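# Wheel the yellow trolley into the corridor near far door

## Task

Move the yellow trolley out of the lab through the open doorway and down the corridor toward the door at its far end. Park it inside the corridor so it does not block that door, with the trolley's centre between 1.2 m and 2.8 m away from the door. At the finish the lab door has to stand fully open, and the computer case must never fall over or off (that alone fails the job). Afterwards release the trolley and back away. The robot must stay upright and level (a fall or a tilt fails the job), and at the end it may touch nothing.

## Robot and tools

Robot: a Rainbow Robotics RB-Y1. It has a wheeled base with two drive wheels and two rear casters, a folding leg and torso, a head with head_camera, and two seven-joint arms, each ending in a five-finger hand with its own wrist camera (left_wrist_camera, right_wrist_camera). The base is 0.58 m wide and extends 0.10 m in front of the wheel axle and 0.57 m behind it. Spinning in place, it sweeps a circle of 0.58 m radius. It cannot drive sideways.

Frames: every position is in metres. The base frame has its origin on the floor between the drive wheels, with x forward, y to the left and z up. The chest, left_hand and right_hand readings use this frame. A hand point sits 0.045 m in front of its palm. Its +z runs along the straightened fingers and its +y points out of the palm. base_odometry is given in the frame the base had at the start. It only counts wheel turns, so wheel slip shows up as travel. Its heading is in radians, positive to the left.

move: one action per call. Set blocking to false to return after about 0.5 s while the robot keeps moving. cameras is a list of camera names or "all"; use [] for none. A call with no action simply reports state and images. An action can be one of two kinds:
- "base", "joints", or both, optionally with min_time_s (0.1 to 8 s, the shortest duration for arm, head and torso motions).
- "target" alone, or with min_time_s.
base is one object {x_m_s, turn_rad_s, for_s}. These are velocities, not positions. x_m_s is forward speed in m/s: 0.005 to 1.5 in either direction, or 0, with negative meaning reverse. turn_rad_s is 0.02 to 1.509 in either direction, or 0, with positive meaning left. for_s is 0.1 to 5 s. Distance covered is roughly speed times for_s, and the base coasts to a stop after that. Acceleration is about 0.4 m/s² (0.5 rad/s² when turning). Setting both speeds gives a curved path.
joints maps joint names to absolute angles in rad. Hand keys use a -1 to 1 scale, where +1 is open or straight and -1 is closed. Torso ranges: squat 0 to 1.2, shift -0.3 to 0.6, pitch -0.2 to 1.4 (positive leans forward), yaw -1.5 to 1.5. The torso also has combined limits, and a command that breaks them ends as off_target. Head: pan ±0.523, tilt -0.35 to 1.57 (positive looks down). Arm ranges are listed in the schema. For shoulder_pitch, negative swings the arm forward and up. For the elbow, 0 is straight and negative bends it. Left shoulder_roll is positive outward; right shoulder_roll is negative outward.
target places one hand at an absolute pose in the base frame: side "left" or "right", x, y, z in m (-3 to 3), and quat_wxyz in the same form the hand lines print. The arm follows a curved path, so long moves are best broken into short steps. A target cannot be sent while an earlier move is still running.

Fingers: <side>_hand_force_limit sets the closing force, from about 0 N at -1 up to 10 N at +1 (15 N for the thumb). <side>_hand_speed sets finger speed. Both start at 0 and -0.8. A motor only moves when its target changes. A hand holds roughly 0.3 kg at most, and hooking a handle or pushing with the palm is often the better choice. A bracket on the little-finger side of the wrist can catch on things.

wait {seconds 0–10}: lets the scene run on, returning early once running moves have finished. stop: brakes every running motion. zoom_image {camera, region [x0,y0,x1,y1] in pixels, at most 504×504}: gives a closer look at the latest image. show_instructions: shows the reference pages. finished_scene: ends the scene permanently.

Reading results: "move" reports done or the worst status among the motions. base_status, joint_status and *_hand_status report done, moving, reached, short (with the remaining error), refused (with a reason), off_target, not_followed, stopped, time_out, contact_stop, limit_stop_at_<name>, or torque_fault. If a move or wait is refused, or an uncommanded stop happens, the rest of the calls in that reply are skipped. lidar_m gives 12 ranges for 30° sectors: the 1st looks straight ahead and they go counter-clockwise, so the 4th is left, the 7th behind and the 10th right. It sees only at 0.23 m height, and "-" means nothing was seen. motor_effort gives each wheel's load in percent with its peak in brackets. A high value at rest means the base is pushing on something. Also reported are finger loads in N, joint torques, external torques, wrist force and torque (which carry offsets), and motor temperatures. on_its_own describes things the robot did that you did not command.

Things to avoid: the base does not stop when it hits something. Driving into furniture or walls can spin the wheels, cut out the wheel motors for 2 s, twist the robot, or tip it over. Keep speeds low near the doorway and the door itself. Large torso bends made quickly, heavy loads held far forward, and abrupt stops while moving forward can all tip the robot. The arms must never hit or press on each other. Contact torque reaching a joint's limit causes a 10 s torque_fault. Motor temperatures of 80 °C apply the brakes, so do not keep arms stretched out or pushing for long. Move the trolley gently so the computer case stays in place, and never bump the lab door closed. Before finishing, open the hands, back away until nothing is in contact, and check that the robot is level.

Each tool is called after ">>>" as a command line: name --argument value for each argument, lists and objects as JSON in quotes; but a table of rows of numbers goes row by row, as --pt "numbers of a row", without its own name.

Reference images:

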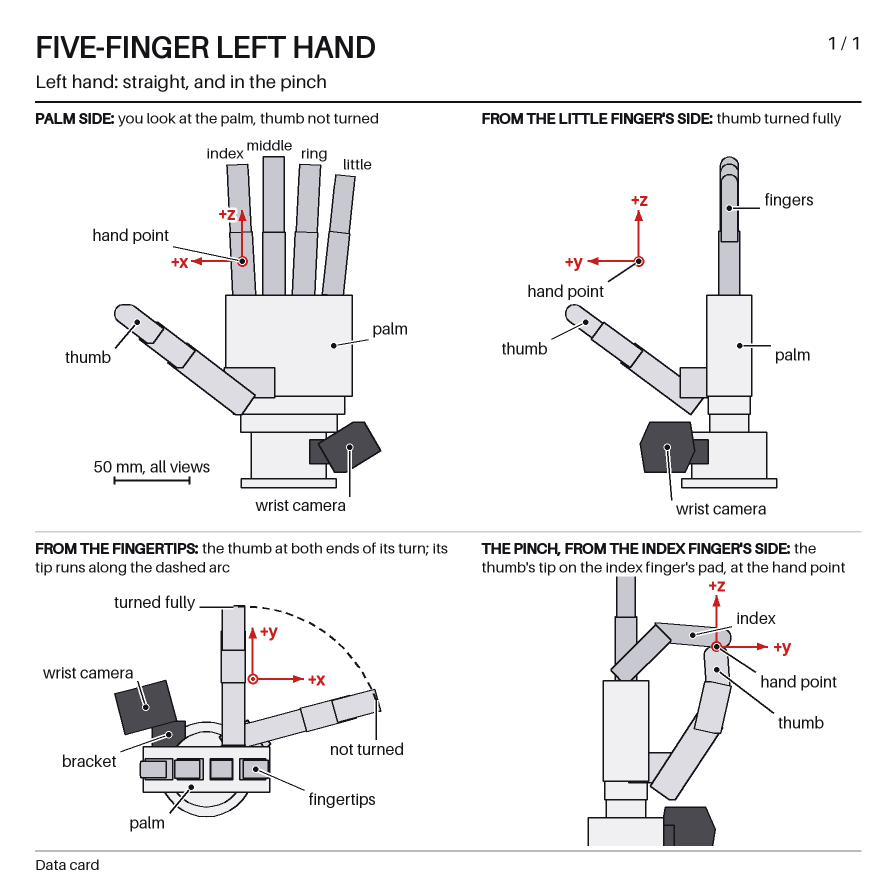

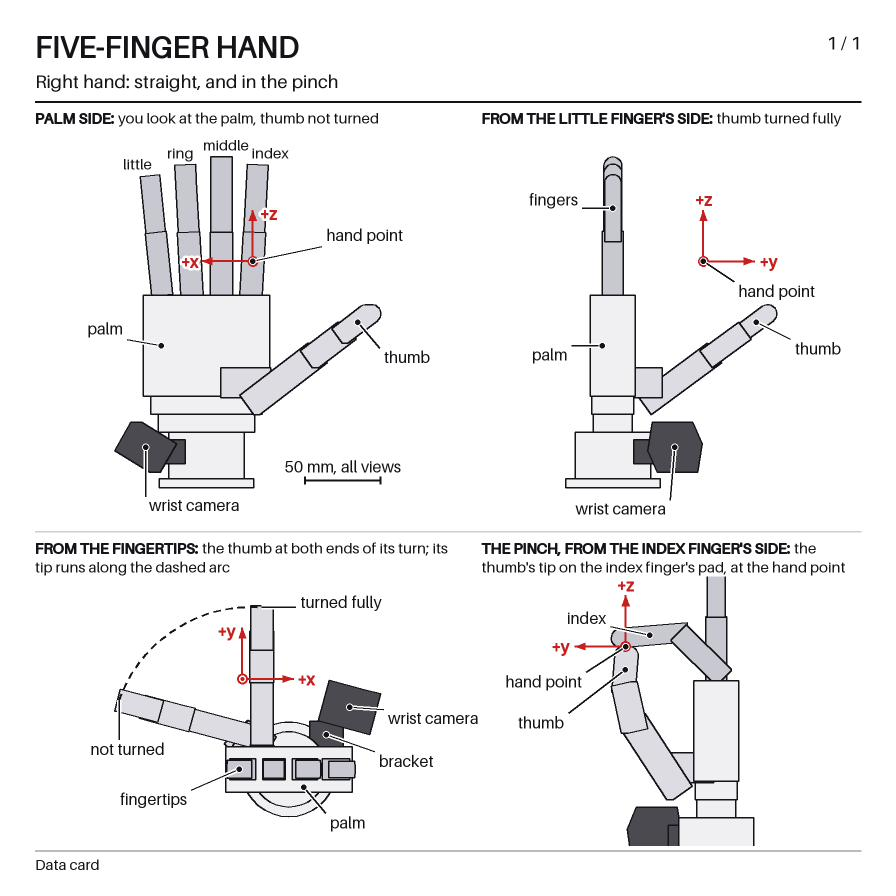

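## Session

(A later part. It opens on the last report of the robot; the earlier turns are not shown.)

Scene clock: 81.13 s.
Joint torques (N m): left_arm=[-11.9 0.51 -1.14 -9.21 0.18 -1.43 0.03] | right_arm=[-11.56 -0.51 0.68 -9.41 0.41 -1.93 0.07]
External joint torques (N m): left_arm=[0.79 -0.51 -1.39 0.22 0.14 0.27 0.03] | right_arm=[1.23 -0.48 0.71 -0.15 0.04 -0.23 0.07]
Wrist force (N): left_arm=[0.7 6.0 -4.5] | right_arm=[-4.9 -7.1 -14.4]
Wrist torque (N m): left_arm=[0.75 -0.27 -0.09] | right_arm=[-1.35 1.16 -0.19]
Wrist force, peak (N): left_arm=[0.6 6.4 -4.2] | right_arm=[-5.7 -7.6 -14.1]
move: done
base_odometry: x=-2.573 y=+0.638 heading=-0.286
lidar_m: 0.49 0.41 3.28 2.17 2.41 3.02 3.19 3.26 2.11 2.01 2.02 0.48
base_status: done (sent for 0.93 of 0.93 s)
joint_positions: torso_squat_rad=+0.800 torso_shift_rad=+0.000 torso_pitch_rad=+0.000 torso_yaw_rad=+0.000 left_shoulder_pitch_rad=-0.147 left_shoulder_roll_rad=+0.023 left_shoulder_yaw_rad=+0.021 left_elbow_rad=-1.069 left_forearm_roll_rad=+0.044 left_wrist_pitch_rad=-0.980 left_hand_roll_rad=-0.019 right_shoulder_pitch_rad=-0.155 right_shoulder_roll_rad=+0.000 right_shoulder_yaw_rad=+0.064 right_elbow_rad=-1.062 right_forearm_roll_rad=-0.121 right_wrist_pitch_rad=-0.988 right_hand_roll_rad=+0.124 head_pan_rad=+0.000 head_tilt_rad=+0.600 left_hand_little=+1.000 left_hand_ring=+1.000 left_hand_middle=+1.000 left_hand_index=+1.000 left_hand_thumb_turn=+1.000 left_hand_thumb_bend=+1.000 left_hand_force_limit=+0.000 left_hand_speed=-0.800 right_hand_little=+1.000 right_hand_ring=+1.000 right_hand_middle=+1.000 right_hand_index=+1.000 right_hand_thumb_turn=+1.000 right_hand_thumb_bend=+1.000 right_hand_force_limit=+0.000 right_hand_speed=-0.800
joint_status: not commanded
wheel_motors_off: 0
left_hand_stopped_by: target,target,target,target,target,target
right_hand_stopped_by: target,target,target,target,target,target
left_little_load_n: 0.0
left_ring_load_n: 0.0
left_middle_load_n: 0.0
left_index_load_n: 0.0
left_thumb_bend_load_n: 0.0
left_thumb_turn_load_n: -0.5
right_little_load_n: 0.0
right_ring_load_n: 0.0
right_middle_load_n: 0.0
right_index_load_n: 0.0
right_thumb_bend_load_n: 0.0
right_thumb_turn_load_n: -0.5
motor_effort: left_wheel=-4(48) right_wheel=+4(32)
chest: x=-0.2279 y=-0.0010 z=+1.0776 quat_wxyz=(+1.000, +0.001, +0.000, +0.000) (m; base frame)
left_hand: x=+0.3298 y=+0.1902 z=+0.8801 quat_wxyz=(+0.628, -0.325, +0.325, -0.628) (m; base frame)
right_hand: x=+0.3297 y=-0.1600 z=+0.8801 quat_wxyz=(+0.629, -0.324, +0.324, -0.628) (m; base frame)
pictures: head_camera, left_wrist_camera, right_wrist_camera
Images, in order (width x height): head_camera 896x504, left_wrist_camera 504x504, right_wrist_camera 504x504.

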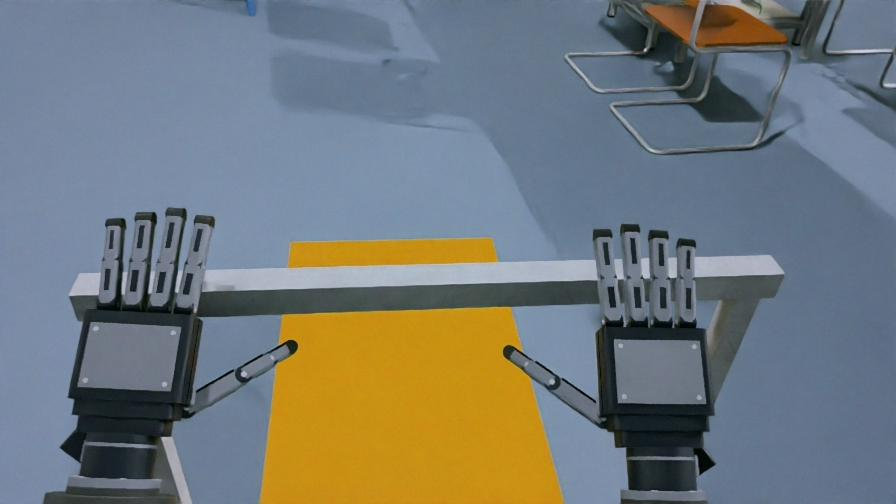

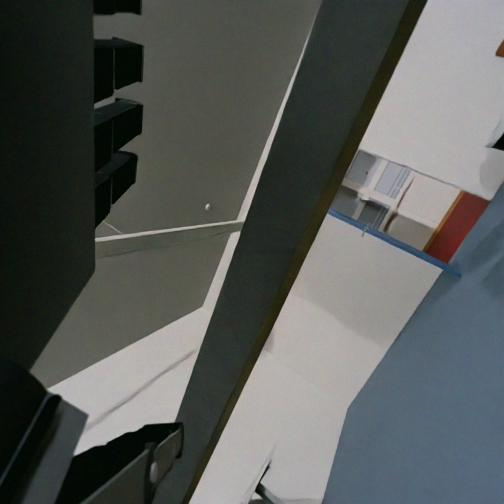

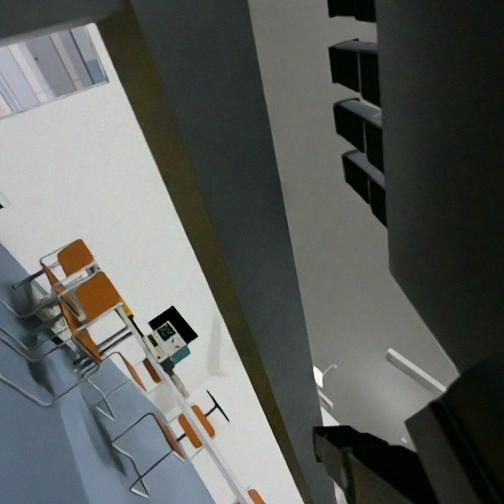

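>>> move --base '{"x_m_s": -0.12, "for_s": 0.5}'

>>> move --base '{"turn_rad_s": 0.2, "for_s": 0.53}'

>>> move --target '{"side": "right", "x": 0.33, "y": -0.217, "z": 0.883, "quat_wxyz": [0.6272, -0.3265, 0.3265, -0.6272]}'

>>> move --target '{"side": "left", "x": 0.33, "y": 0.133, "z": 0.883, "quat_wxyz": [0.6272, -0.3265, 0.3265, -0.6272]}' --cameras '["head_camera"]'

Scene clock: 87.93 s.
Joint torques (N m): left_arm=[-11.73 0.65 -1.65 -9.1 0.09 -1.33 0.13] | right_arm=[-11.91 -0.39 0.66 -9.49 0.3 -1.98 0.21]
External joint torques (N m): left_arm=[0.97 -0.37 -1.9 0.33 0.05 0.36 0.13] | right_arm=[0.88 -0.36 0.69 -0.23 -0.07 -0.28 0.22]
Wrist force (N): left_arm=[0.7 5.8 -4.4] | right_arm=[-5.4 -7.5 -14.2]
Wrist torque (N m): left_arm=[0.72 -0.24 -0.08] | right_arm=[-1.43 1.24 -0.21]
Wrist force, peak (N): left_arm=[0.8 6.1 -4.6] | right_arm=[-5.4 -7.2 -14.7]
move: done
base_odometry: x=-2.631 y=+0.654 heading=-0.285
lidar_m: 0.55 0.46 2.42 2.60 2.17 2.99 3.13 3.19 2.34 5.87 2.06 0.53
base_status: done (sent for 0.5 of 0.5 s)
joint_positions: torso_squat_rad=+0.800 torso_shift_rad=+0.000 torso_pitch_rad=+0.000 torso_yaw_rad=+0.000 left_shoulder_pitch_rad=-0.147 left_shoulder_roll_rad=+0.023 left_shoulder_yaw_rad=+0.021 left_elbow_rad=-1.069 left_forearm_roll_rad=+0.044 left_wrist_pitch_rad=-0.980 left_hand_roll_rad=-0.019 right_shoulder_pitch_rad=-0.155 right_shoulder_roll_rad=+0.000 right_shoulder_yaw_rad=+0.064 right_elbow_rad=-1.062 right_forearm_roll_rad=-0.121 right_wrist_pitch_rad=-0.988 right_hand_roll_rad=+0.124 head_pan_rad=+0.000 head_tilt_rad=+0.600 left_hand_little=+1.000 left_hand_ring=+1.000 left_hand_middle=+1.000 left_hand_index=+1.000 left_hand_thumb_turn=+1.000 left_hand_thumb_bend=+1.000 left_hand_force_limit=+0.000 left_hand_speed=-0.800 right_hand_little=+1.000 right_hand_ring=+1.000 right_hand_middle=+1.000 right_hand_index=+1.000 right_hand_thumb_turn=+1.000 right_hand_thumb_bend=+1.000 right_hand_force_limit=+0.000 right_hand_speed=-0.800
joint_status: not commanded
wheel_motors_off: 0
left_hand_stopped_by: target,target,target,target,target,target
right_hand_stopped_by: target,target,target,target,target,target
left_little_load_n: 0.0
left_ring_load_n: 0.0
left_middle_load_n: 0.0
left_index_load_n: 0.0
left_thumb_bend_load_n: 0.0
left_thumb_turn_load_n: 0.0
right_little_load_n: -0.5
right_ring_load_n: 0.0
right_middle_load_n: 0.0
right_index_load_n: 0.0
right_thumb_bend_load_n: 0.0
right_thumb_turn_load_n: 0.0
motor_effort: left_wheel=+14(32) right_wheel=-11(21)
chest: x=-0.2280 y=-0.0010 z=+1.0776 quat_wxyz=(+1.000, +0.001, +0.000, +0.000) (m; base frame)
left_hand: x=+0.3298 y=+0.1902 z=+0.8802 quat_wxyz=(+0.628, -0.325, +0.325, -0.628) (m; base frame)
right_hand: x=+0.3296 y=-0.1600 z=+0.8802 quat_wxyz=(+0.629, -0.324, +0.324, -0.628) (m; base frame)
pictures: none

Scene clock: 89.20 s.
Joint torques (N m): left_arm=[-12.06 0.71 -1.68 -9.26 0.04 -1.45 0.23] | right_arm=[-11.56 -0.35 0.53 -9.34 0.43 -1.96 0.2]
External joint torques (N m): left_arm=[0.63 -0.31 -1.93 0.17 0 0.25 0.23] | right_arm=[1.23 -0.32 0.56 -0.08 0.06 -0.26 0.21]
Wrist force (N): left_arm=[0.7 5.7 -4.4] | right_arm=[-4.9 -7.2 -14.0]
Wrist torque (N m): left_arm=[0.70 -0.25 -0.08] | right_arm=[-1.40 1.15 -0.18]
Wrist force, peak (N): left_arm=[0.7 6.1 -4.5] | right_arm=[-5.2 -7.3 -14.8]
move: done
base_odometry: x=-2.630 y=+0.654 heading=-0.179
lidar_m: 0.55 0.46 2.42 2.40 2.18 3.33 3.12 3.20 2.33 1.86 2.06 0.54
base_status: done (sent for 0.53 of 0.53 s)
joint_positions: torso_squat_rad=+0.800 torso_shift_rad=+0.000 torso_pitch_rad=+0.000 torso_yaw_rad=+0.000 left_shoulder_pitch_rad=-0.147 left_shoulder_roll_rad=+0.023 left_shoulder_yaw_rad=+0.021 left_elbow_rad=-1.069 left_forearm_roll_rad=+0.044 left_wrist_pitch_rad=-0.980 left_hand_roll_rad=-0.019 right_shoulder_pitch_rad=-0.155 right_shoulder_roll_rad=+0.000 right_shoulder_yaw_rad=+0.064 right_elbow_rad=-1.062 right_forearm_roll_rad=-0.121 right_wrist_pitch_rad=-0.988 right_hand_roll_rad=+0.124 head_pan_rad=+0.000 head_tilt_rad=+0.600 left_hand_little=+1.000 left_hand_ring=+1.000 left_hand_middle=+1.000 left_hand_index=+1.000 left_hand_thumb_turn=+1.000 left_hand_thumb_bend=+1.000 left_hand_force_limit=+0.000 left_hand_speed=-0.800 right_hand_little=+1.000 right_hand_ring=+1.000 right_hand_middle=+1.000 right_hand_index=+1.000 right_hand_thumb_turn=+1.000 right_hand_thumb_bend=+1.000 right_hand_force_limit=+0.000 right_hand_speed=-0.800
joint_status: not commanded
wheel_motors_off: 0
left_hand_stopped_by: target,target,target,target,target,target
right_hand_stopped_by: target,target,target,target,target,target
left_little_load_n: 0.0
left_ring_load_n: 0.0
left_middle_load_n: 0.0
left_index_load_n: 0.0
left_thumb_bend_load_n: 0.0
left_thumb_turn_load_n: 0.0
right_little_load_n: 0.0
right_ring_load_n: 0.0
right_middle_load_n: 0.0
right_index_load_n: 0.0
right_thumb_bend_load_n: 0.0
right_thumb_turn_load_n: 0.0
motor_effort: left_wheel=-13(36) right_wheel=+0(28)
chest: x=-0.2280 y=-0.0010 z=+1.0776 quat_wxyz=(+1.000, +0.001, +0.000, +0.000) (m; base frame)
left_hand: x=+0.3298 y=+0.1902 z=+0.8802 quat_wxyz=(+0.628, -0.325, +0.325, -0.628) (m; base frame)
right_hand: x=+0.3296 y=-0.1600 z=+0.8802 quat_wxyz=(+0.629, -0.324, +0.324, -0.628) (m; base frame)
pictures: none

Scene clock: 89.90 s.
Joint torques (N m): left_arm=[-11.87 0.61 -1.33 -9.04 0.13 -1.36 0.16] | right_arm=[-11.03 -2.46 -1.55 -9.4 0.39 -1.76 0.29]
External joint torques (N m): left_arm=[0.83 -0.42 -1.58 0.39 0.08 0.34 0.16] | right_arm=[1.59 0.51 -0.39 -0.11 0.17 -0.04 0.3]
Wrist force (N): left_arm=[0.7 5.9 -4.6] | right_arm=[-4.8 -7.2 -13.2]
Wrist torque (N m): left_arm=[0.75 -0.25 -0.08] | right_arm=[-1.41 1.11 -0.21]
Wrist force, peak (N): left_arm=[0.5 6.0 -4.6] | right_arm=[-7.1 -7.1 -13.4]
move: done
base_odometry: x=-2.630 y=+0.654 heading=-0.179
lidar_m: 0.55 0.45 2.42 2.40 2.17 3.33 3.12 3.20 2.33 1.86 2.05 0.54
base_status: not commanded
joint_positions: torso_squat_rad=+0.800 torso_shift_rad=+0.000 torso_pitch_rad=+0.000 torso_yaw_rad=+0.000 left_shoulder_pitch_rad=-0.147 left_shoulder_roll_rad=+0.023 left_shoulder_yaw_rad=+0.021 left_elbow_rad=-1.069 left_forearm_roll_rad=+0.044 left_wrist_pitch_rad=-0.980 left_hand_roll_rad=-0.019 right_shoulder_pitch_rad=-0.133 right_shoulder_roll_rad=-0.114 right_shoulder_yaw_rad=+0.032 right_elbow_rad=-1.102 right_forearm_roll_rad=-0.146 right_wrist_pitch_rad=-0.955 right_hand_roll_rad=+0.024 head_pan_rad=+0.000 head_tilt_rad=+0.600 left_hand_little=+1.000 left_hand_ring=+1.000 left_hand_middle=+1.000 left_hand_index=+1.000 left_hand_thumb_turn=+1.000 left_hand_thumb_bend=+1.000 left_hand_force_limit=+0.000 left_hand_speed=-0.800 right_hand_little=+1.000 right_hand_ring=+1.000 right_hand_middle=+1.000 right_hand_index=+1.000 right_hand_thumb_turn=+1.000 right_hand_thumb_bend=+1.000 right_hand_force_limit=+0.000 right_hand_speed=-0.800
joint_status: all done
wheel_motors_off: 0
left_hand_stopped_by: target,target,target,target,target,target
right_hand_stopped_by: target,target,target,target,target,target
left_little_load_n: 0.0
left_ring_load_n: 0.0
left_middle_load_n: 0.0
left_index_load_n: 0.0
left_thumb_bend_load_n: -0.5
left_thumb_turn_load_n: 0.0
right_little_load_n: 0.0
right_ring_load_n: 0.0
right_middle_load_n: 0.0
right_index_load_n: 0.0
right_thumb_bend_load_n: 0.0
right_thumb_turn_load_n: 0.0
motor_effort: left_wheel=-14(16) right_wheel=+0(1)
chest: x=-0.2280 y=-0.0010 z=+1.0776 quat_wxyz=(+1.000, +0.001, +0.000, +0.000) (m; base frame)
left_hand: x=+0.3298 y=+0.1902 z=+0.8802 quat_wxyz=(+0.628, -0.325, +0.325, -0.628) (m; base frame)
right_hand: x=+0.3300 y=-0.2170 z=+0.8831 quat_wxyz=(+0.627, -0.326, +0.326, -0.627) (m; base frame)
right_hand_status: reached (checked arc, planned for 0.4 s): 0 mm and 0.0 deg off.
pictures: none

Scene clock: 90.80 s.
Joint torques (N m): left_arm=[-11.86 -1.11 -0.91 -8.75 -0.28 -1.28 0.18] | right_arm=[-11.32 -3 -1.8 -9.45 0.32 -1.82 0.3]
External joint torques (N m): left_arm=[0.94 -0.03 -1.16 0.73 -0.01 0.39 0.18] | right_arm=[1.3 -0.04 -0.64 -0.16 0.1 -0.09 0.31]
Wrist force (N): left_arm=[0.6 6.1 -4.5] | right_arm=[-5.3 -7.0 -12.8]
Wrist torque (N m): left_arm=[0.75 -0.22 -0.17] | right_arm=[-1.40 1.18 -0.30]
Wrist force, peak (N): left_arm=[1.3 6.5 -5.2] | right_arm=[-4.9 -7.7 -13.8]
move: done
base_odometry: x=-2.630 y=+0.654 heading=-0.179
lidar_m: 0.55 0.45 2.43 2.40 2.17 3.32 3.12 3.20 2.33 1.86 2.05 0.53
base_status: not commanded
joint_positions: torso_squat_rad=+0.800 torso_shift_rad=+0.000 torso_pitch_rad=+0.000 torso_yaw_rad=+0.000 left_shoulder_pitch_rad=-0.159 left_shoulder_roll_rad=+0.000 left_shoulder_yaw_rad=-0.164 left_elbow_rad=-1.078 left_forearm_roll_rad=+0.229 left_wrist_pitch_rad=-0.974 left_hand_roll_rad=-0.229 right_shoulder_pitch_rad=-0.133 right_shoulder_roll_rad=-0.113 right_shoulder_yaw_rad=+0.032 right_elbow_rad=-1.102 right_forearm_roll_rad=-0.146 right_wrist_pitch_rad=-0.955 right_hand_roll_rad=+0.024 head_pan_rad=+0.000 head_tilt_rad=+0.600 left_hand_little=+1.000 left_hand_ring=+1.000 left_hand_middle=+1.000 left_hand_index=+1.000 left_hand_thumb_turn=+1.000 left_hand_thumb_bend=+1.000 left_hand_force_limit=+0.000 left_hand_speed=-0.800 right_hand_little=+1.000 right_hand_ring=+1.000 right_hand_middle=+1.000 right_hand_index=+1.000 right_hand_thumb_turn=+1.000 right_hand_thumb_bend=+1.000 right_hand_force_limit=+0.000 right_hand_speed=-0.800
joint_status: all done
wheel_motors_off: 0
left_hand_stopped_by: target,target,target,target,target,target
right_hand_stopped_by: target,target,target,target,target,target
left_little_load_n: 0.0
left_ring_load_n: 0.0
left_middle_load_n: 0.0
left_index_load_n: 0.0
left_thumb_bend_load_n: 0.0
left_thumb_turn_load_n: 0.0
right_little_load_n: 0.0
right_ring_load_n: 0.0
right_middle_load_n: 0.0
right_index_load_n: -0.5
right_thumb_bend_load_n: 0.0
right_thumb_turn_load_n: 0.0
motor_effort: left_wheel=-17(18) right_wheel=+0(1)
chest: x=-0.2280 y=-0.0010 z=+1.0776 quat_wxyz=(+1.000, +0.001, +0.000, +0.000) (m; base frame)
left_hand: x=+0.3300 y=+0.1332 z=+0.8825 quat_wxyz=(+0.626, -0.326, +0.329, -0.628) (m; base frame)
left_hand_status: reached (checked arc, planned for 0.5 s): 0 mm and 0.3 deg off.
right_hand: x=+0.3300 y=-0.2170 z=+0.8831 quat_wxyz=(+0.627, -0.326, +0.326, -0.627) (m; base frame)
pictures: head_camera
Images, in order (width x height): head_camera 896x504.

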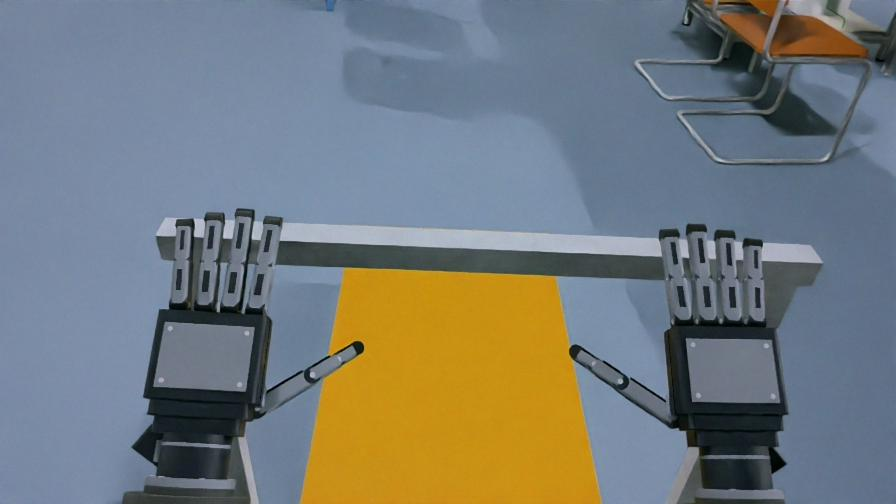

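>>> move --target '{"side": "right", "x": 0.33, "y": -0.227, "z": 0.883, "quat_wxyz": [0.6272, -0.3265, 0.3265, -0.6272]}'

>>> move --target '{"side": "left", "x": 0.33, "y": 0.12, "z": 0.883, "quat_wxyz": [0.6272, -0.3265, 0.3265, -0.6272]}'

>>> move --base '{"x_m_s": 0.1, "for_s": 0.75}' --cameras '["all"]'

Scene clock: 92.90 s.
Joint torques (N m): left_arm=[-12.18 -1.07 -0.7 -8.81 -0.32 -1.38 0.23] | right_arm=[-11.93 -3.46 -2.13 -8.68 0.34 -1.85 0.07]
External joint torques (N m): left_arm=[0.61 0.01 -0.95 0.66 -0.05 0.28 0.23] | right_arm=[0.69 0.04 -0.77 0.57 0.14 -0.12 0.07]
Wrist force (N): left_arm=[0.6 6.1 -4.4] | right_arm=[-5.2 -6.8 -13.6]
Wrist torque (N m): left_arm=[0.75 -0.22 -0.16] | right_arm=[-1.34 1.20 -0.27]
Wrist force, peak (N): left_arm=[0.5 6.2 -4.5] | right_arm=[-7.1 -6.6 -13.8]
move: done
base_odometry: x=-2.630 y=+0.654 heading=-0.179
lidar_m: 0.55 0.45 2.43 2.40 2.17 3.33 3.12 3.20 2.33 1.86 2.06 0.53
base_status: not commanded
joint_positions: torso_squat_rad=+0.800 torso_shift_rad=+0.000 torso_pitch_rad=+0.000 torso_yaw_rad=+0.000 left_shoulder_pitch_rad=-0.159 left_shoulder_roll_rad=+0.000 left_shoulder_yaw_rad=-0.164 left_elbow_rad=-1.078 left_forearm_roll_rad=+0.229 left_wrist_pitch_rad=-0.974 left_hand_roll_rad=-0.229 right_shoulder_pitch_rad=-0.133 right_shoulder_roll_rad=-0.133 right_shoulder_yaw_rad=+0.026 right_elbow_rad=-1.098 right_forearm_roll_rad=-0.151 right_wrist_pitch_rad=-0.958 right_hand_roll_rad=+0.006 head_pan_rad=+0.000 head_tilt_rad=+0.600 left_hand_little=+1.000 left_hand_ring=+1.000 left_hand_middle=+1.000 left_hand_index=+1.000 left_hand_thumb_turn=+1.000 left_hand_thumb_bend=+1.000 left_hand_force_limit=+0.000 left_hand_speed=-0.800 right_hand_little=+1.000 right_hand_ring=+1.000 right_hand_middle=+1.000 right_hand_index=+1.000 right_hand_thumb_turn=+1.000 right_hand_thumb_bend=+1.000 right_hand_force_limit=+0.000 right_hand_speed=-0.800
joint_status: all done
wheel_motors_off: 0
left_hand_stopped_by: target,target,target,target,target,target
right_hand_stopped_by: target,target,target,target,target,target
left_little_load_n: 0.0
left_ring_load_n: 0.0
left_middle_load_n: 0.0
left_index_load_n: 0.0
left_thumb_bend_load_n: 0.0
left_thumb_turn_load_n: 0.0
right_little_load_n: -0.5
right_ring_load_n: 0.0
right_middle_load_n: 0.0
right_index_load_n: 0.0
right_thumb_bend_load_n: 0.0
right_thumb_turn_load_n: -0.5
motor_effort: left_wheel=-18(19) right_wheel=+0(1)
chest: x=-0.2280 y=-0.0010 z=+1.0776 quat_wxyz=(+1.000, +0.001, +0.000, +0.000) (m; base frame)
left_hand: x=+0.3300 y=+0.1331 z=+0.8825 quat_wxyz=(+0.626, -0.326, +0.329, -0.628) (m; base frame)
right_hand: x=+0.3300 y=-0.2269 z=+0.8832 quat_wxyz=(+0.627, -0.326, +0.326, -0.627) (m; base frame)
right_hand_status: reached (checked arc, planned for 0.2 s): 0 mm and 0.0 deg off.
pictures: none

Scene clock: 93.60 s.
Joint torques (N m): left_arm=[-12.87 -0.99 -1.09 -8.03 -0.35 -1.52 -0.22] | right_arm=[-11.73 -3.68 -2.23 -8.65 0.24 -1.94 0.25]
External joint torques (N m): left_arm=[0.01 0.48 -1.42 1.4 0.01 0.12 -0.22] | right_arm=[0.89 -0.19 -0.87 0.6 0.04 -0.21 0.26]
Wrist force (N): left_arm=[0.6 6.0 -4.3] | right_arm=[-5.2 -7.0 -13.7]
Wrist torque (N m): left_arm=[0.73 -0.22 -0.17] | right_arm=[-1.36 1.21 -0.24]
Wrist force, peak (N): left_arm=[1.3 6.1 -4.4] | right_arm=[-5.0 -7.2 -14.1]
move: done
base_odometry: x=-2.630 y=+0.654 heading=-0.179
lidar_m: 0.55 0.45 2.43 2.40 2.17 3.32 3.12 3.19 2.33 1.86 2.05 0.53
base_status: not commanded
joint_positions: torso_squat_rad=+0.800 torso_shift_rad=+0.000 torso_pitch_rad=+0.000 torso_yaw_rad=+0.000 left_shoulder_pitch_rad=-0.172 left_shoulder_roll_rad=+0.000 left_shoulder_yaw_rad=-0.216 left_elbow_rad=-1.065 left_forearm_roll_rad=+0.290 left_wrist_pitch_rad=-0.987 left_hand_roll_rad=-0.286 right_shoulder_pitch_rad=-0.133 right_shoulder_roll_rad=-0.133 right_shoulder_yaw_rad=+0.026 right_elbow_rad=-1.098 right_forearm_roll_rad=-0.151 right_wrist_pitch_rad=-0.958 right_hand_roll_rad=+0.006 head_pan_rad=+0.000 head_tilt_rad=+0.600 left_hand_little=+1.000 left_hand_ring=+1.000 left_hand_middle=+1.000 left_hand_index=+1.000 left_hand_thumb_turn=+1.000 left_hand_thumb_bend=+1.000 left_hand_force_limit=+0.000 left_hand_speed=-0.800 right_hand_little=+1.000 right_hand_ring=+1.000 right_hand_middle=+1.000 right_hand_index=+1.000 right_hand_thumb_turn=+1.000 right_hand_thumb_bend=+1.000 right_hand_force_limit=+0.000 right_hand_speed=-0.800
joint_status: all done
wheel_motors_off: 0
left_hand_stopped_by: target,target,target,target,target,target
right_hand_stopped_by: target,target,target,target,target,target
left_little_load_n: 0.0
left_ring_load_n: 0.0
left_middle_load_n: 0.0
left_index_load_n: 0.0
left_thumb_bend_load_n: 0.0
left_thumb_turn_load_n: 0.0
right_little_load_n: 0.0
right_ring_load_n: 0.5
right_middle_load_n: -0.5
right_index_load_n: 0.0
right_thumb_bend_load_n: 0.0
right_thumb_turn_load_n: 0.0
motor_effort: left_wheel=-18(20) right_wheel=+0(1)
chest: x=-0.2280 y=-0.0010 z=+1.0776 quat_wxyz=(+1.000, +0.001, +0.000, +0.000) (m; base frame)
left_hand: x=+0.3298 y=+0.1205 z=+0.8827 quat_wxyz=(+0.626, -0.326, +0.328, -0.628) (m; base frame)
left_hand_status: reached (checked arc, planned for 0.3 s): 1 mm and 0.3 deg off.
right_hand: x=+0.3300 y=-0.2269 z=+0.8832 quat_wxyz=(+0.627, -0.326, +0.326, -0.627) (m; base frame)
pictures: none

Scene clock: 95.13 s.
Joint torques (N m): left_arm=[-12.08 -1.09 -1.05 -8.36 -0.34 -1.58 -0.19] | right_arm=[-11.69 -3.76 -2.32 -8.62 0.37 -1.84 0.09]
External joint torques (N m): left_arm=[0.81 0.38 -1.39 1.07 0.01 0.06 -0.19] | right_arm=[0.93 -0.26 -0.96 0.62 0.18 -0.11 0.09]
Wrist force (N): left_arm=[0.8 5.9 -4.3] | right_arm=[-5.1 -6.1 -13.2]
Wrist torque (N m): left_arm=[0.71 -0.26 -0.15] | right_arm=[-1.27 1.16 -0.21]
Wrist force, peak (N): left_arm=[0.7 6.1 -4.3] | right_arm=[-5.2 -7.2 -14.3]
move: done
base_odometry: x=-2.555 y=+0.641 heading=-0.179
lidar_m: 0.47 0.39 2.59 2.41 2.45 3.40 3.20 3.28 2.37 1.81 0.48 0.49
base_status: done (sent for 0.77 of 0.77 s)
joint_positions: torso_squat_rad=+0.800 torso_shift_rad=+0.000 torso_pitch_rad=+0.000 torso_yaw_rad=+0.000 left_shoulder_pitch_rad=-0.172 left_shoulder_roll_rad=+0.000 left_shoulder_yaw_rad=-0.216 left_elbow_rad=-1.065 left_forearm_roll_rad=+0.290 left_wrist_pitch_rad=-0.987 left_hand_roll_rad=-0.286 right_shoulder_pitch_rad=-0.133 right_shoulder_roll_rad=-0.133 right_shoulder_yaw_rad=+0.026 right_elbow_rad=-1.098 right_forearm_roll_rad=-0.151 right_wrist_pitch_rad=-0.958 right_hand_roll_rad=+0.006 head_pan_rad=+0.000 head_tilt_rad=+0.600 left_hand_little=+1.000 left_hand_ring=+1.000 left_hand_middle=+1.000 left_hand_index=+1.000 left_hand_thumb_turn=+1.000 left_hand_thumb_bend=+1.000 left_hand_force_limit=+0.000 left_hand_speed=-0.800 right_hand_little=+1.000 right_hand_ring=+1.000 right_hand_middle=+1.000 right_hand_index=+1.000 right_hand_thumb_turn=+1.000 right_hand_thumb_bend=+1.000 right_hand_force_limit=+0.000 right_hand_speed=-0.800
joint_status: not commanded
wheel_motors_off: 0
left_hand_stopped_by: target,target,target,target,target,target
right_hand_stopped_by: target,target,target,target,target,target
left_little_load_n: 0.0
left_ring_load_n: 0.0
left_middle_load_n: 0.0
left_index_load_n: 0.0
left_thumb_bend_load_n: 0.0
left_thumb_turn_load_n: -0.5
right_little_load_n: 0.0
right_ring_load_n: 0.0
right_middle_load_n: 0.0
right_index_load_n: 0.0
right_thumb_bend_load_n: 0.0
right_thumb_turn_load_n: 0.0
motor_effort: left_wheel=+5(36) right_wheel=-6(34)
chest: x=-0.2280 y=-0.0010 z=+1.0776 quat_wxyz=(+1.000, +0.001, +0.000, +0.000) (m; base frame)
left_hand: x=+0.3299 y=+0.1205 z=+0.8827 quat_wxyz=(+0.626, -0.326, +0.328, -0.628) (m; base frame)
right_hand: x=+0.3300 y=-0.2269 z=+0.8832 quat_wxyz=(+0.627, -0.326, +0.326, -0.627) (m; base frame)
pictures: head_camera, left_wrist_camera, right_wrist_camera
Images, in order (width x height): head_camera 896x504, left_wrist_camera 504x504, right_wrist_camera 504x504.

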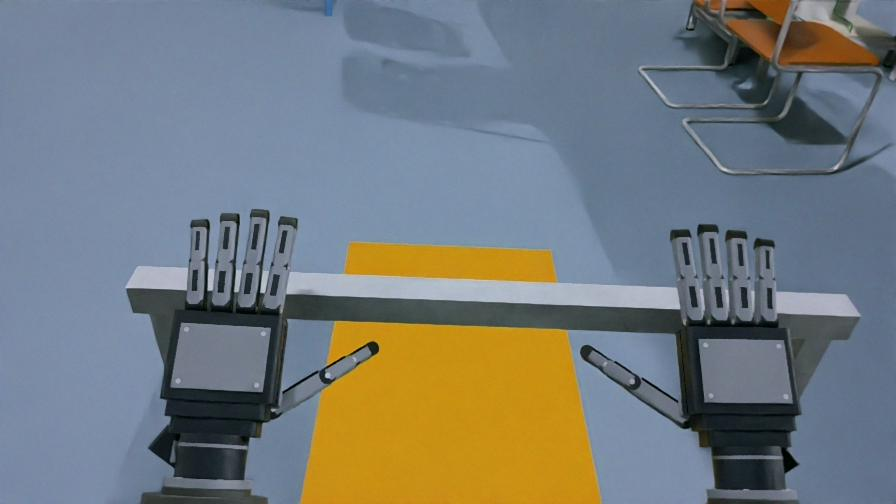

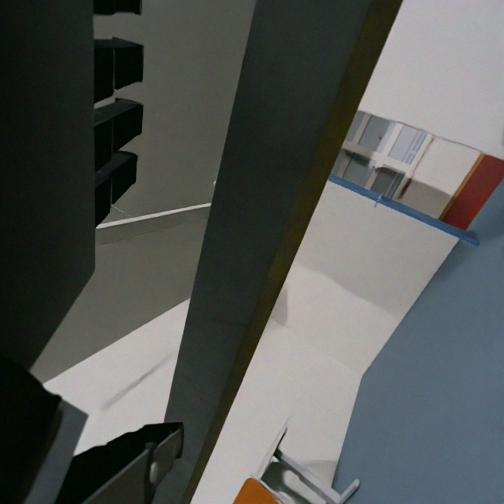

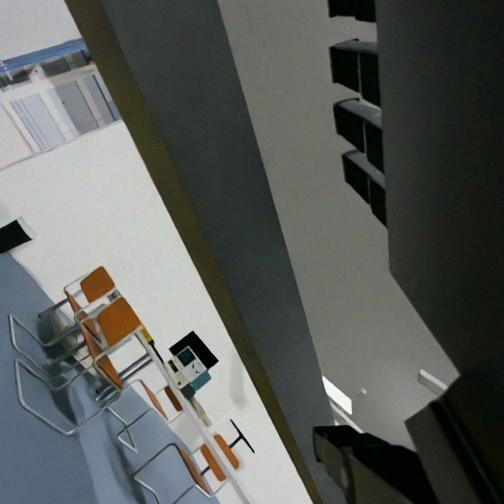

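>>> zoom_image --camera "head_camera" --region '[110, 190, 400, 440]'

Scaled by 1.738 from the camera's 896x504 image, which has a finer 1280x720 frame.

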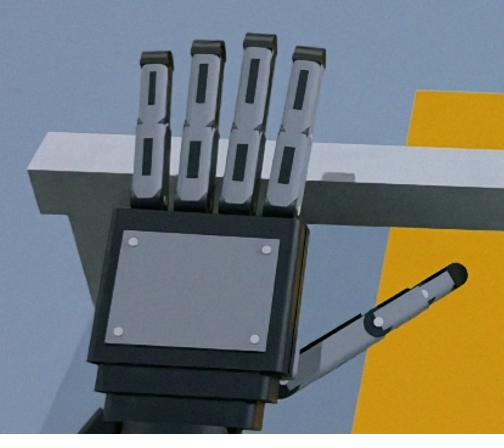

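>>> move --base '{"x_m_s": 0.06, "for_s": 0.35}' --joints '{"left_hand_speed": 0.0, "right_hand_speed": 0.0, "left_hand_thumb_turn": -1, "right_hand_thumb_turn": -1}' --cameras '["head_camera"]'

>>> move --joints '{"left_hand_speed": -0.6, "right_hand_speed": -0.6, "left_hand_force_limit": 0.2, "right_hand_force_limit": 0.2, "left_hand_index": -1, "left_hand_middle": -1, "left_hand_ring": -1, "left_hand_little": -1, "right_hand_index": -1, "right_hand_middle": -1, "right_hand_ring": -1, "right_hand_little": -1}' --cameras '["all"]'

Scene clock: 97.97 s.
Joint torques (N m): left_arm=[-12.13 -0.98 -1.03 -8.1 -0.37 -1.58 -0.15] | right_arm=[-11.19 -3.75 -2.33 -8.64 0.31 -1.96 0.07]
External joint torques (N m): left_arm=[0.76 0.48 -1.36 1.33 -0.01 0.06 -0.14] | right_arm=[1.44 -0.24 -0.97 0.61 0.11 -0.23 0.06]
Wrist force (N): left_arm=[0.5 6.0 -4.3] | right_arm=[-4.5 -6.8 -13.8]
Wrist torque (N m): left_arm=[0.73 -0.22 -0.18] | right_arm=[-1.36 1.08 -0.22]
Wrist force, peak (N): left_arm=[0.7 6.3 -4.3] | right_arm=[-5.2 -7.7 -14.3]
move: done
base_odometry: x=-2.533 y=+0.637 heading=-0.178
lidar_m: 0.45 0.38 2.38 2.42 2.47 3.43 3.22 3.29 2.39 1.86 0.46 0.48
base_status: done (sent for 0.37 of 0.37 s)
joint_positions: torso_squat_rad=+0.800 torso_shift_rad=+0.000 torso_pitch_rad=+0.000 torso_yaw_rad=+0.000 left_shoulder_pitch_rad=-0.172 left_shoulder_roll_rad=+0.000 left_shoulder_yaw_rad=-0.216 left_elbow_rad=-1.065 left_forearm_roll_rad=+0.290 left_wrist_pitch_rad=-0.987 left_hand_roll_rad=-0.286 right_shoulder_pitch_rad=-0.133 right_shoulder_roll_rad=-0.133 right_shoulder_yaw_rad=+0.026 right_elbow_rad=-1.098 right_forearm_roll_rad=-0.151 right_wrist_pitch_rad=-0.958 right_hand_roll_rad=+0.006 head_pan_rad=+0.000 head_tilt_rad=+0.600 left_hand_little=+1.000 left_hand_ring=+1.000 left_hand_middle=+1.000 left_hand_index=+1.000 left_hand_thumb_turn=-1.000 left_hand_thumb_bend=+1.000 left_hand_force_limit=+0.000 left_hand_speed=+0.000 right_hand_little=+1.000 right_hand_ring=+1.000 right_hand_middle=+1.000 right_hand_index=+1.000 right_hand_thumb_turn=-1.000 right_hand_thumb_bend=+1.000 right_hand_force_limit=+0.000 right_hand_speed=+0.000
joint_status: all done
wheel_motors_off: 0
left_hand_stopped_by: target,target,target,target,target,target
right_hand_stopped_by: target,target,target,target,target,target
left_little_load_n: 0.0
left_ring_load_n: 0.0
left_middle_load_n: 0.0
left_index_load_n: 0.0
left_thumb_bend_load_n: 0.0
left_thumb_turn_load_n: 0.0
right_little_load_n: 0.0
right_ring_load_n: 0.0
right_middle_load_n: 0.0
right_index_load_n: 0.0
right_thumb_bend_load_n: 0.0
right_thumb_turn_load_n: 0.0
motor_effort: left_wheel=+3(38) right_wheel=-4(18)
chest: x=-0.2280 y=-0.0010 z=+1.0776 quat_wxyz=(+1.000, +0.001, +0.000, +0.000) (m; base frame)
left_hand: x=+0.3299 y=+0.1205 z=+0.8827 quat_wxyz=(+0.626, -0.326, +0.328, -0.628) (m; base frame)
right_hand: x=+0.3300 y=-0.2269 z=+0.8832 quat_wxyz=(+0.627, -0.326, +0.326, -0.627) (m; base frame)
pictures: head_camera
Images, in order (width x height): head_camera 896x504.

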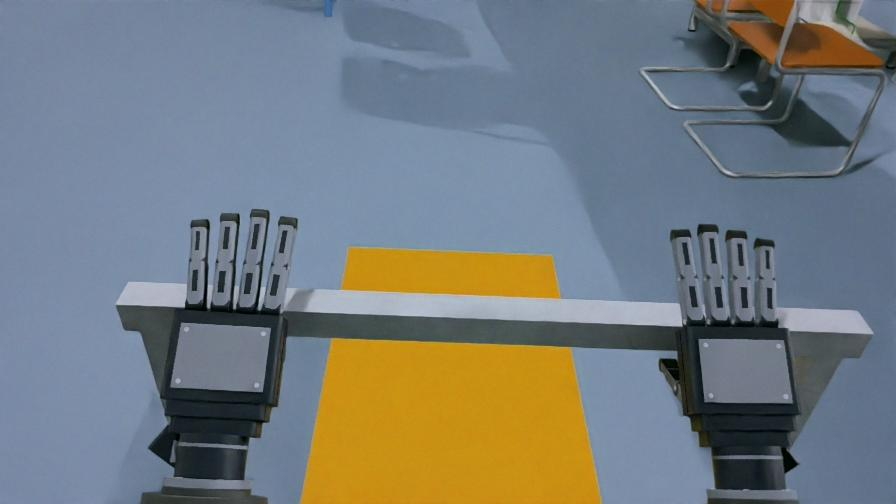

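Scene clock: 100.10 s.
Joint torques (N m): left_arm=[-7.43 -0.91 -1.06 -5.62 -0.1 -0.33 -0.25] | right_arm=[-7.25 -3.04 -1.6 -6.18 0.3 -0.94 0.09]
External joint torques (N m): left_arm=[5.49 0.54 -1.4 3.83 0.27 1.31 -0.24] | right_arm=[5.4 0.47 -0.24 3.08 0.09 0.79 0.08]
Wrist force (N): left_arm=[0.5 4.4 1.9] | right_arm=[-5.0 -8.0 -6.5]
Wrist torque (N m): left_arm=[0.69 0.08 -0.09] | right_arm=[-1.33 0.80 -0.31]
Wrist force, peak (N): left_arm=[-0.7 5.4 17.5] | right_arm=[-5.3 -6.9 -14.3]
move: off_target
base_odometry: x=-2.533 y=+0.637 heading=-0.178
lidar_m: 0.44 0.37 2.38 2.42 2.47 3.43 3.22 3.30 2.39 1.87 0.45 0.47
base_status: not commanded
joint_positions: torso_squat_rad=+0.800 torso_shift_rad=+0.000 torso_pitch_rad=+0.000 torso_yaw_rad=+0.000 left_shoulder_pitch_rad=-0.173 left_shoulder_roll_rad=+0.000 left_shoulder_yaw_rad=-0.216 left_elbow_rad=-1.066 left_forearm_roll_rad=+0.290 left_wrist_pitch_rad=-0.988 left_hand_roll_rad=-0.286 right_shoulder_pitch_rad=-0.134 right_shoulder_roll_rad=-0.134 right_shoulder_yaw_rad=+0.026 right_elbow_rad=-1.098 right_forearm_roll_rad=-0.151 right_wrist_pitch_rad=-0.958 right_hand_roll_rad=+0.006 head_pan_rad=+0.000 head_tilt_rad=+0.600 left_hand_little=-0.027 left_hand_ring=-0.023 left_hand_middle=+0.010 left_hand_index=+0.046 left_hand_thumb_turn=-1.000 left_hand_thumb_bend=+1.000 left_hand_force_limit=+0.200 left_hand_speed=-0.600 right_hand_little=-0.102 right_hand_ring=-0.099 right_hand_middle=-0.064 right_hand_index=-0.028 right_hand_thumb_turn=-1.000 right_hand_thumb_bend=+1.000 right_hand_force_limit=+0.200 right_hand_speed=-0.600
joint_status: left_hand_little off_target (ended at -0.027, target -1.000); left_hand_ring off_target (ended at -0.023, target -1.000); left_hand_middle off_target (ended at +0.010, target -1.000); left_hand_index off_target (ended at +0.046, target -1.000); right_hand_little off_target (ended at -0.102, target -1.000); right_hand_ring off_target (ended at -0.099, target -1.000); right_hand_middle off_target (ended at -0.064, target -1.000); right_hand_index off_target (ended at -0.028, target -1.000); the others done
wheel_motors_off: 0
left_hand_stopped_by: force,force,force,force,target,target
right_hand_stopped_by: force,force,force,force,target,target
left_little_load_n: 1.5
left_ring_load_n: 4.0
left_middle_load_n: 0.0
left_index_load_n: 0.0
left_thumb_bend_load_n: 0.0
left_thumb_turn_load_n: 0.0
right_little_load_n: 2.0
right_ring_load_n: 7.5
right_middle_load_n: 0.0
right_index_load_n: 0.0
right_thumb_bend_load_n: 0.0
right_thumb_turn_load_n: 0.0
motor_effort: left_wheel=+4(6) right_wheel=-5(5)
chest: x=-0.2281 y=-0.0010 z=+1.0776 quat_wxyz=(+1.000, +0.001, +0.000, +0.000) (m; base frame)
left_hand: x=+0.3301 y=+0.1202 z=+0.8838 quat_wxyz=(+0.626, -0.325, +0.328, -0.628) (m; base frame)
right_hand: x=+0.3302 y=-0.2267 z=+0.8843 quat_wxyz=(+0.628, -0.326, +0.326, -0.628) (m; base frame)
pictures: head_camera, left_wrist_camera, right_wrist_camera
Images, in order (width x height): head_camera 896x504, left_wrist_camera 504x504, right_wrist_camera 504x504.

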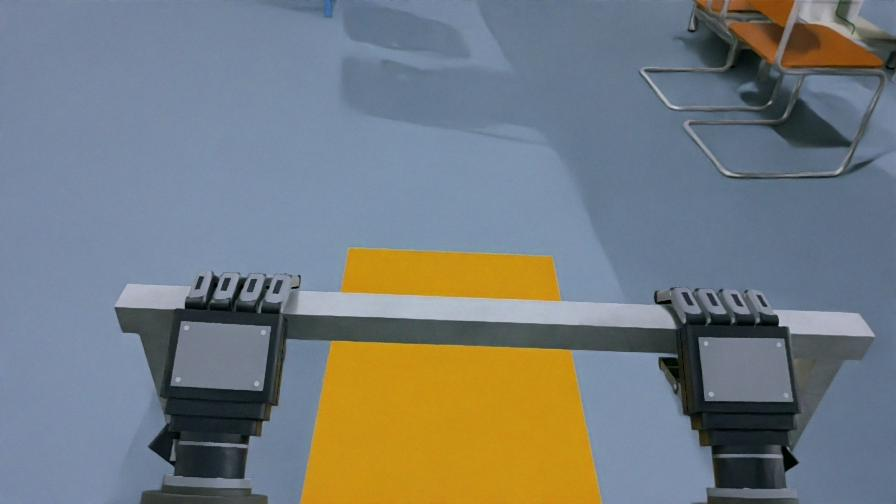

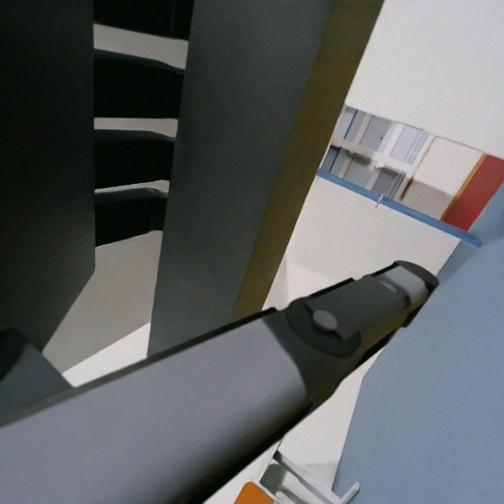

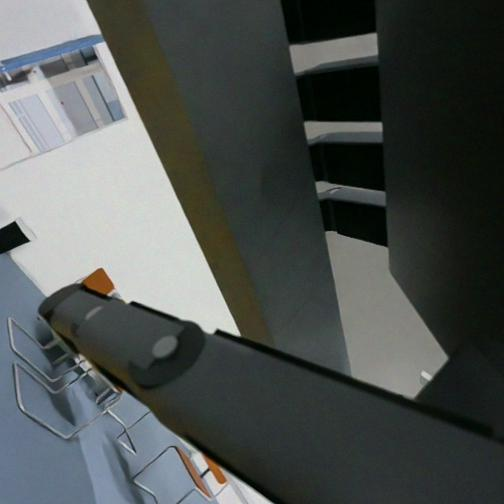

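>>> move --joints '{"left_hand_speed": -0.4, "right_hand_speed": -0.4, "left_hand_thumb_bend": -1, "right_hand_thumb_bend": -1}'

>>> move --joints '{"left_hand_speed": -0.7, "right_hand_speed": -0.7, "left_hand_force_limit": 0.4, "right_hand_force_limit": 0.4, "left_hand_index": -0.99, "left_hand_middle": -0.99, "left_hand_ring": -0.99, "left_hand_little": -0.99, "right_hand_index": -0.99, "right_hand_middle": -0.99, "right_hand_ring": -0.99, "right_hand_little": -0.99}' --cameras '["all"]'

Scene clock: 103.33 s.
Joint torques (N m): left_arm=[-8.05 -1.08 -0.86 -6.98 -0.06 -1.52 -0.07] | right_arm=[-7.25 -3.13 -1.65 -6.69 0.29 -1.55 0.07]
External joint torques (N m): left_arm=[4.86 0.38 -1.19 2.46 0.31 0.12 -0.06] | right_arm=[5.4 0.38 -0.29 2.57 0.08 0.17 0.06]
Wrist force (N): left_arm=[0.3 9.7 4.8] | right_arm=[-4.1 -6.4 -6.1]
Wrist torque (N m): left_arm=[0.70 0.31 -0.03] | right_arm=[-1.52 0.65 -0.31]
Wrist force, peak (N): left_arm=[0.3 11.3 4.7] | right_arm=[-5.4 -9.3 -6.6]
move: off_target
base_odometry: x=-2.533 y=+0.637 heading=-0.178
lidar_m: 0.45 0.37 2.37 2.42 2.48 3.42 3.22 3.29 2.39 1.88 0.47 0.47
base_status: not commanded
joint_positions: torso_squat_rad=+0.800 torso_shift_rad=+0.000 torso_pitch_rad=+0.000 torso_yaw_rad=+0.000 left_shoulder_pitch_rad=-0.173 left_shoulder_roll_rad=+0.000 left_shoulder_yaw_rad=-0.216 left_elbow_rad=-1.065 left_forearm_roll_rad=+0.290 left_wrist_pitch_rad=-0.987 left_hand_roll_rad=-0.286 right_shoulder_pitch_rad=-0.134 right_shoulder_roll_rad=-0.134 right_shoulder_yaw_rad=+0.026 right_elbow_rad=-1.098 right_forearm_roll_rad=-0.151 right_wrist_pitch_rad=-0.958 right_hand_roll_rad=+0.006 head_pan_rad=+0.000 head_tilt_rad=+0.600 left_hand_little=-0.027 left_hand_ring=-0.023 left_hand_middle=+0.010 left_hand_index=+0.046 left_hand_thumb_turn=-1.000 left_hand_thumb_bend=+0.301 left_hand_force_limit=+0.200 left_hand_speed=-0.400 right_hand_little=-0.101 right_hand_ring=-0.099 right_hand_middle=-0.064 right_hand_index=-0.028 right_hand_thumb_turn=-1.000 right_hand_thumb_bend=+0.382 right_hand_force_limit=+0.200 right_hand_speed=-0.400
joint_status: left_hand_thumb_bend off_target (ended at +0.301, target -1.000); right_hand_thumb_bend off_target (ended at +0.382, target -1.000); the others done
wheel_motors_off: 0
left_hand_stopped_by: force,force,force,force,force,target
right_hand_stopped_by: force,force,force,force,force,target
left_little_load_n: 3.0
left_ring_load_n: 6.5
left_middle_load_n: 0.0
left_index_load_n: 0.0
left_thumb_bend_load_n: 12.0
left_thumb_turn_load_n: 1.5
right_little_load_n: 3.0
right_ring_load_n: 9.5
right_middle_load_n: 0.0
right_index_load_n: -0.5
right_thumb_bend_load_n: 10.5
right_thumb_turn_load_n: 1.0
motor_effort: left_wheel=+4(6) right_wheel=-4(5)
chest: x=-0.2280 y=-0.0010 z=+1.0776 quat_wxyz=(+1.000, +0.001, +0.000, +0.000) (m; base frame)
left_hand: x=+0.3301 y=+0.1202 z=+0.8835 quat_wxyz=(+0.626, -0.325, +0.328, -0.628) (m; base frame)
right_hand: x=+0.3303 y=-0.2267 z=+0.8841 quat_wxyz=(+0.628, -0.326, +0.326, -0.627) (m; base frame)
pictures: none

Scene clock: 103.80 s.
Joint torques (N m): left_arm=[-7.01 -1.03 -1.06 -5.98 -0.01 -0.65 -0.13] | right_arm=[-6.48 -3.27 -1.69 -6 0.29 -1.41 0.18]
External joint torques (N m): left_arm=[5.91 0.43 -1.4 3.46 0.35 0.99 -0.12] | right_arm=[6.18 0.24 -0.32 3.26 0.09 0.32 0.17]
Wrist force (N): left_arm=[0.7 1.6 2.3] | right_arm=[-4.3 -7.5 -2.5]
Wrist torque (N m): left_arm=[0.38 0.03 -0.06] | right_arm=[-1.59 1.04 -0.23]
Wrist force, peak (N): left_arm=[-0.9 7.8 11.7] | right_arm=[-4.3 -6.6 -6.7]
move: off_target
base_odometry: x=-2.533 y=+0.637 heading=-0.178
lidar_m: 0.45 0.37 2.38 2.42 2.48 3.43 3.22 3.30 2.38 1.87 0.46 0.47
base_status: not commanded
joint_positions: torso_squat_rad=+0.800 torso_shift_rad=+0.000 torso_pitch_rad=+0.000 torso_yaw_rad=+0.000 left_shoulder_pitch_rad=-0.173 left_shoulder_roll_rad=+0.000 left_shoulder_yaw_rad=-0.216 left_elbow_rad=-1.066 left_forearm_roll_rad=+0.290 left_wrist_pitch_rad=-0.988 left_hand_roll_rad=-0.286 right_shoulder_pitch_rad=-0.134 right_shoulder_roll_rad=-0.134 right_shoulder_yaw_rad=+0.026 right_elbow_rad=-1.098 right_forearm_roll_rad=-0.151 right_wrist_pitch_rad=-0.958 right_hand_roll_rad=+0.006 head_pan_rad=+0.000 head_tilt_rad=+0.600 left_hand_little=-0.051 left_hand_ring=-0.041 left_hand_middle=-0.038 left_hand_index=-0.031 left_hand_thumb_turn=-1.000 left_hand_thumb_bend=+0.302 left_hand_force_limit=+0.400 left_hand_speed=-0.700 right_hand_little=-0.125 right_hand_ring=-0.100 right_hand_middle=-0.113 right_hand_index=-0.105 right_hand_thumb_turn=-1.000 right_hand_thumb_bend=+0.383 right_hand_force_limit=+0.400 right_hand_speed=-0.700
joint_status: left_hand_little off_target (ended at -0.051, target -0.990); left_hand_ring off_target (ended at -0.041, target -0.990); left_hand_middle off_target (ended at -0.038, target -0.990); left_hand_index off_target (ended at -0.031, target -0.990); right_hand_little off_target (ended at -0.125, target -0.990); right_hand_ring off_target (ended at -0.100, target -0.990); right_hand_middle off_target (ended at -0.113, target -0.990); right_hand_index off_target (ended at -0.105, target -0.990); the others done
wheel_motors_off: 0
left_hand_stopped_by: force,force,force,force,force,target
right_hand_stopped_by: force,force,force,force,force,target
left_little_load_n: 2.5
left_ring_load_n: 4.0
left_middle_load_n: 8.0
left_index_load_n: 10.0
left_thumb_bend_load_n: 18.0
left_thumb_turn_load_n: 2.0
right_little_load_n: 3.0
right_ring_load_n: 0.0
right_middle_load_n: 8.5
right_index_load_n: 12.0
right_thumb_bend_load_n: 17.0
right_thumb_turn_load_n: 1.5
motor_effort: left_wheel=+4(5) right_wheel=-6(6)
chest: x=-0.2280 y=-0.0010 z=+1.0776 quat_wxyz=(+1.000, +0.001, +0.000, +0.000) (m; base frame)
left_hand: x=+0.3301 y=+0.1202 z=+0.8838 quat_wxyz=(+0.626, -0.325, +0.328, -0.628) (m; base frame)
right_hand: x=+0.3303 y=-0.2267 z=+0.8843 quat_wxyz=(+0.628, -0.326, +0.326, -0.628) (m; base frame)
pictures: head_camera, left_wrist_camera, right_wrist_camera
Images, in order (width x height): head_camera 896x504, left_wrist_camera 504x504, right_wrist_camera 504x504.

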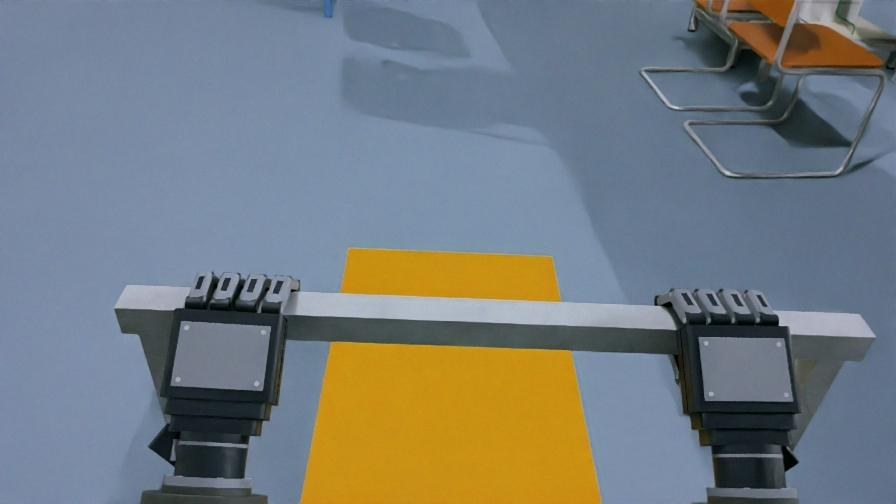

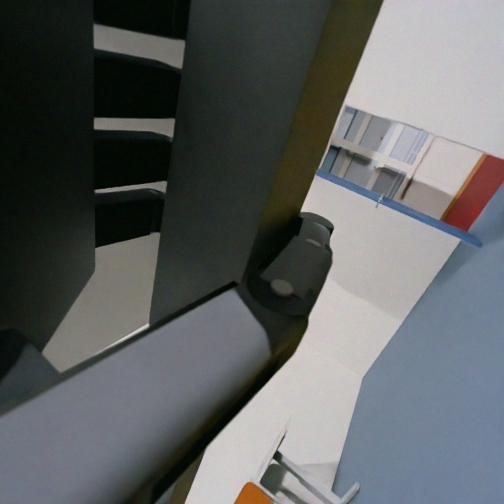

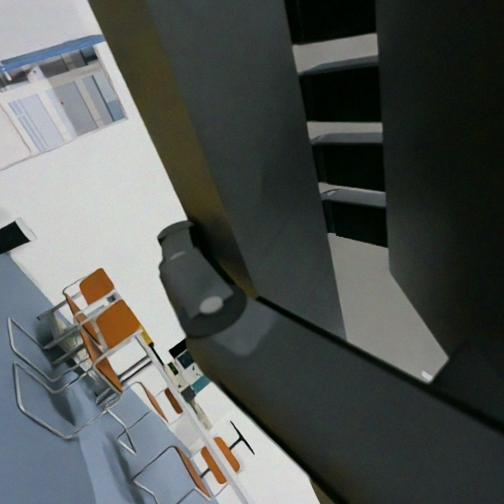

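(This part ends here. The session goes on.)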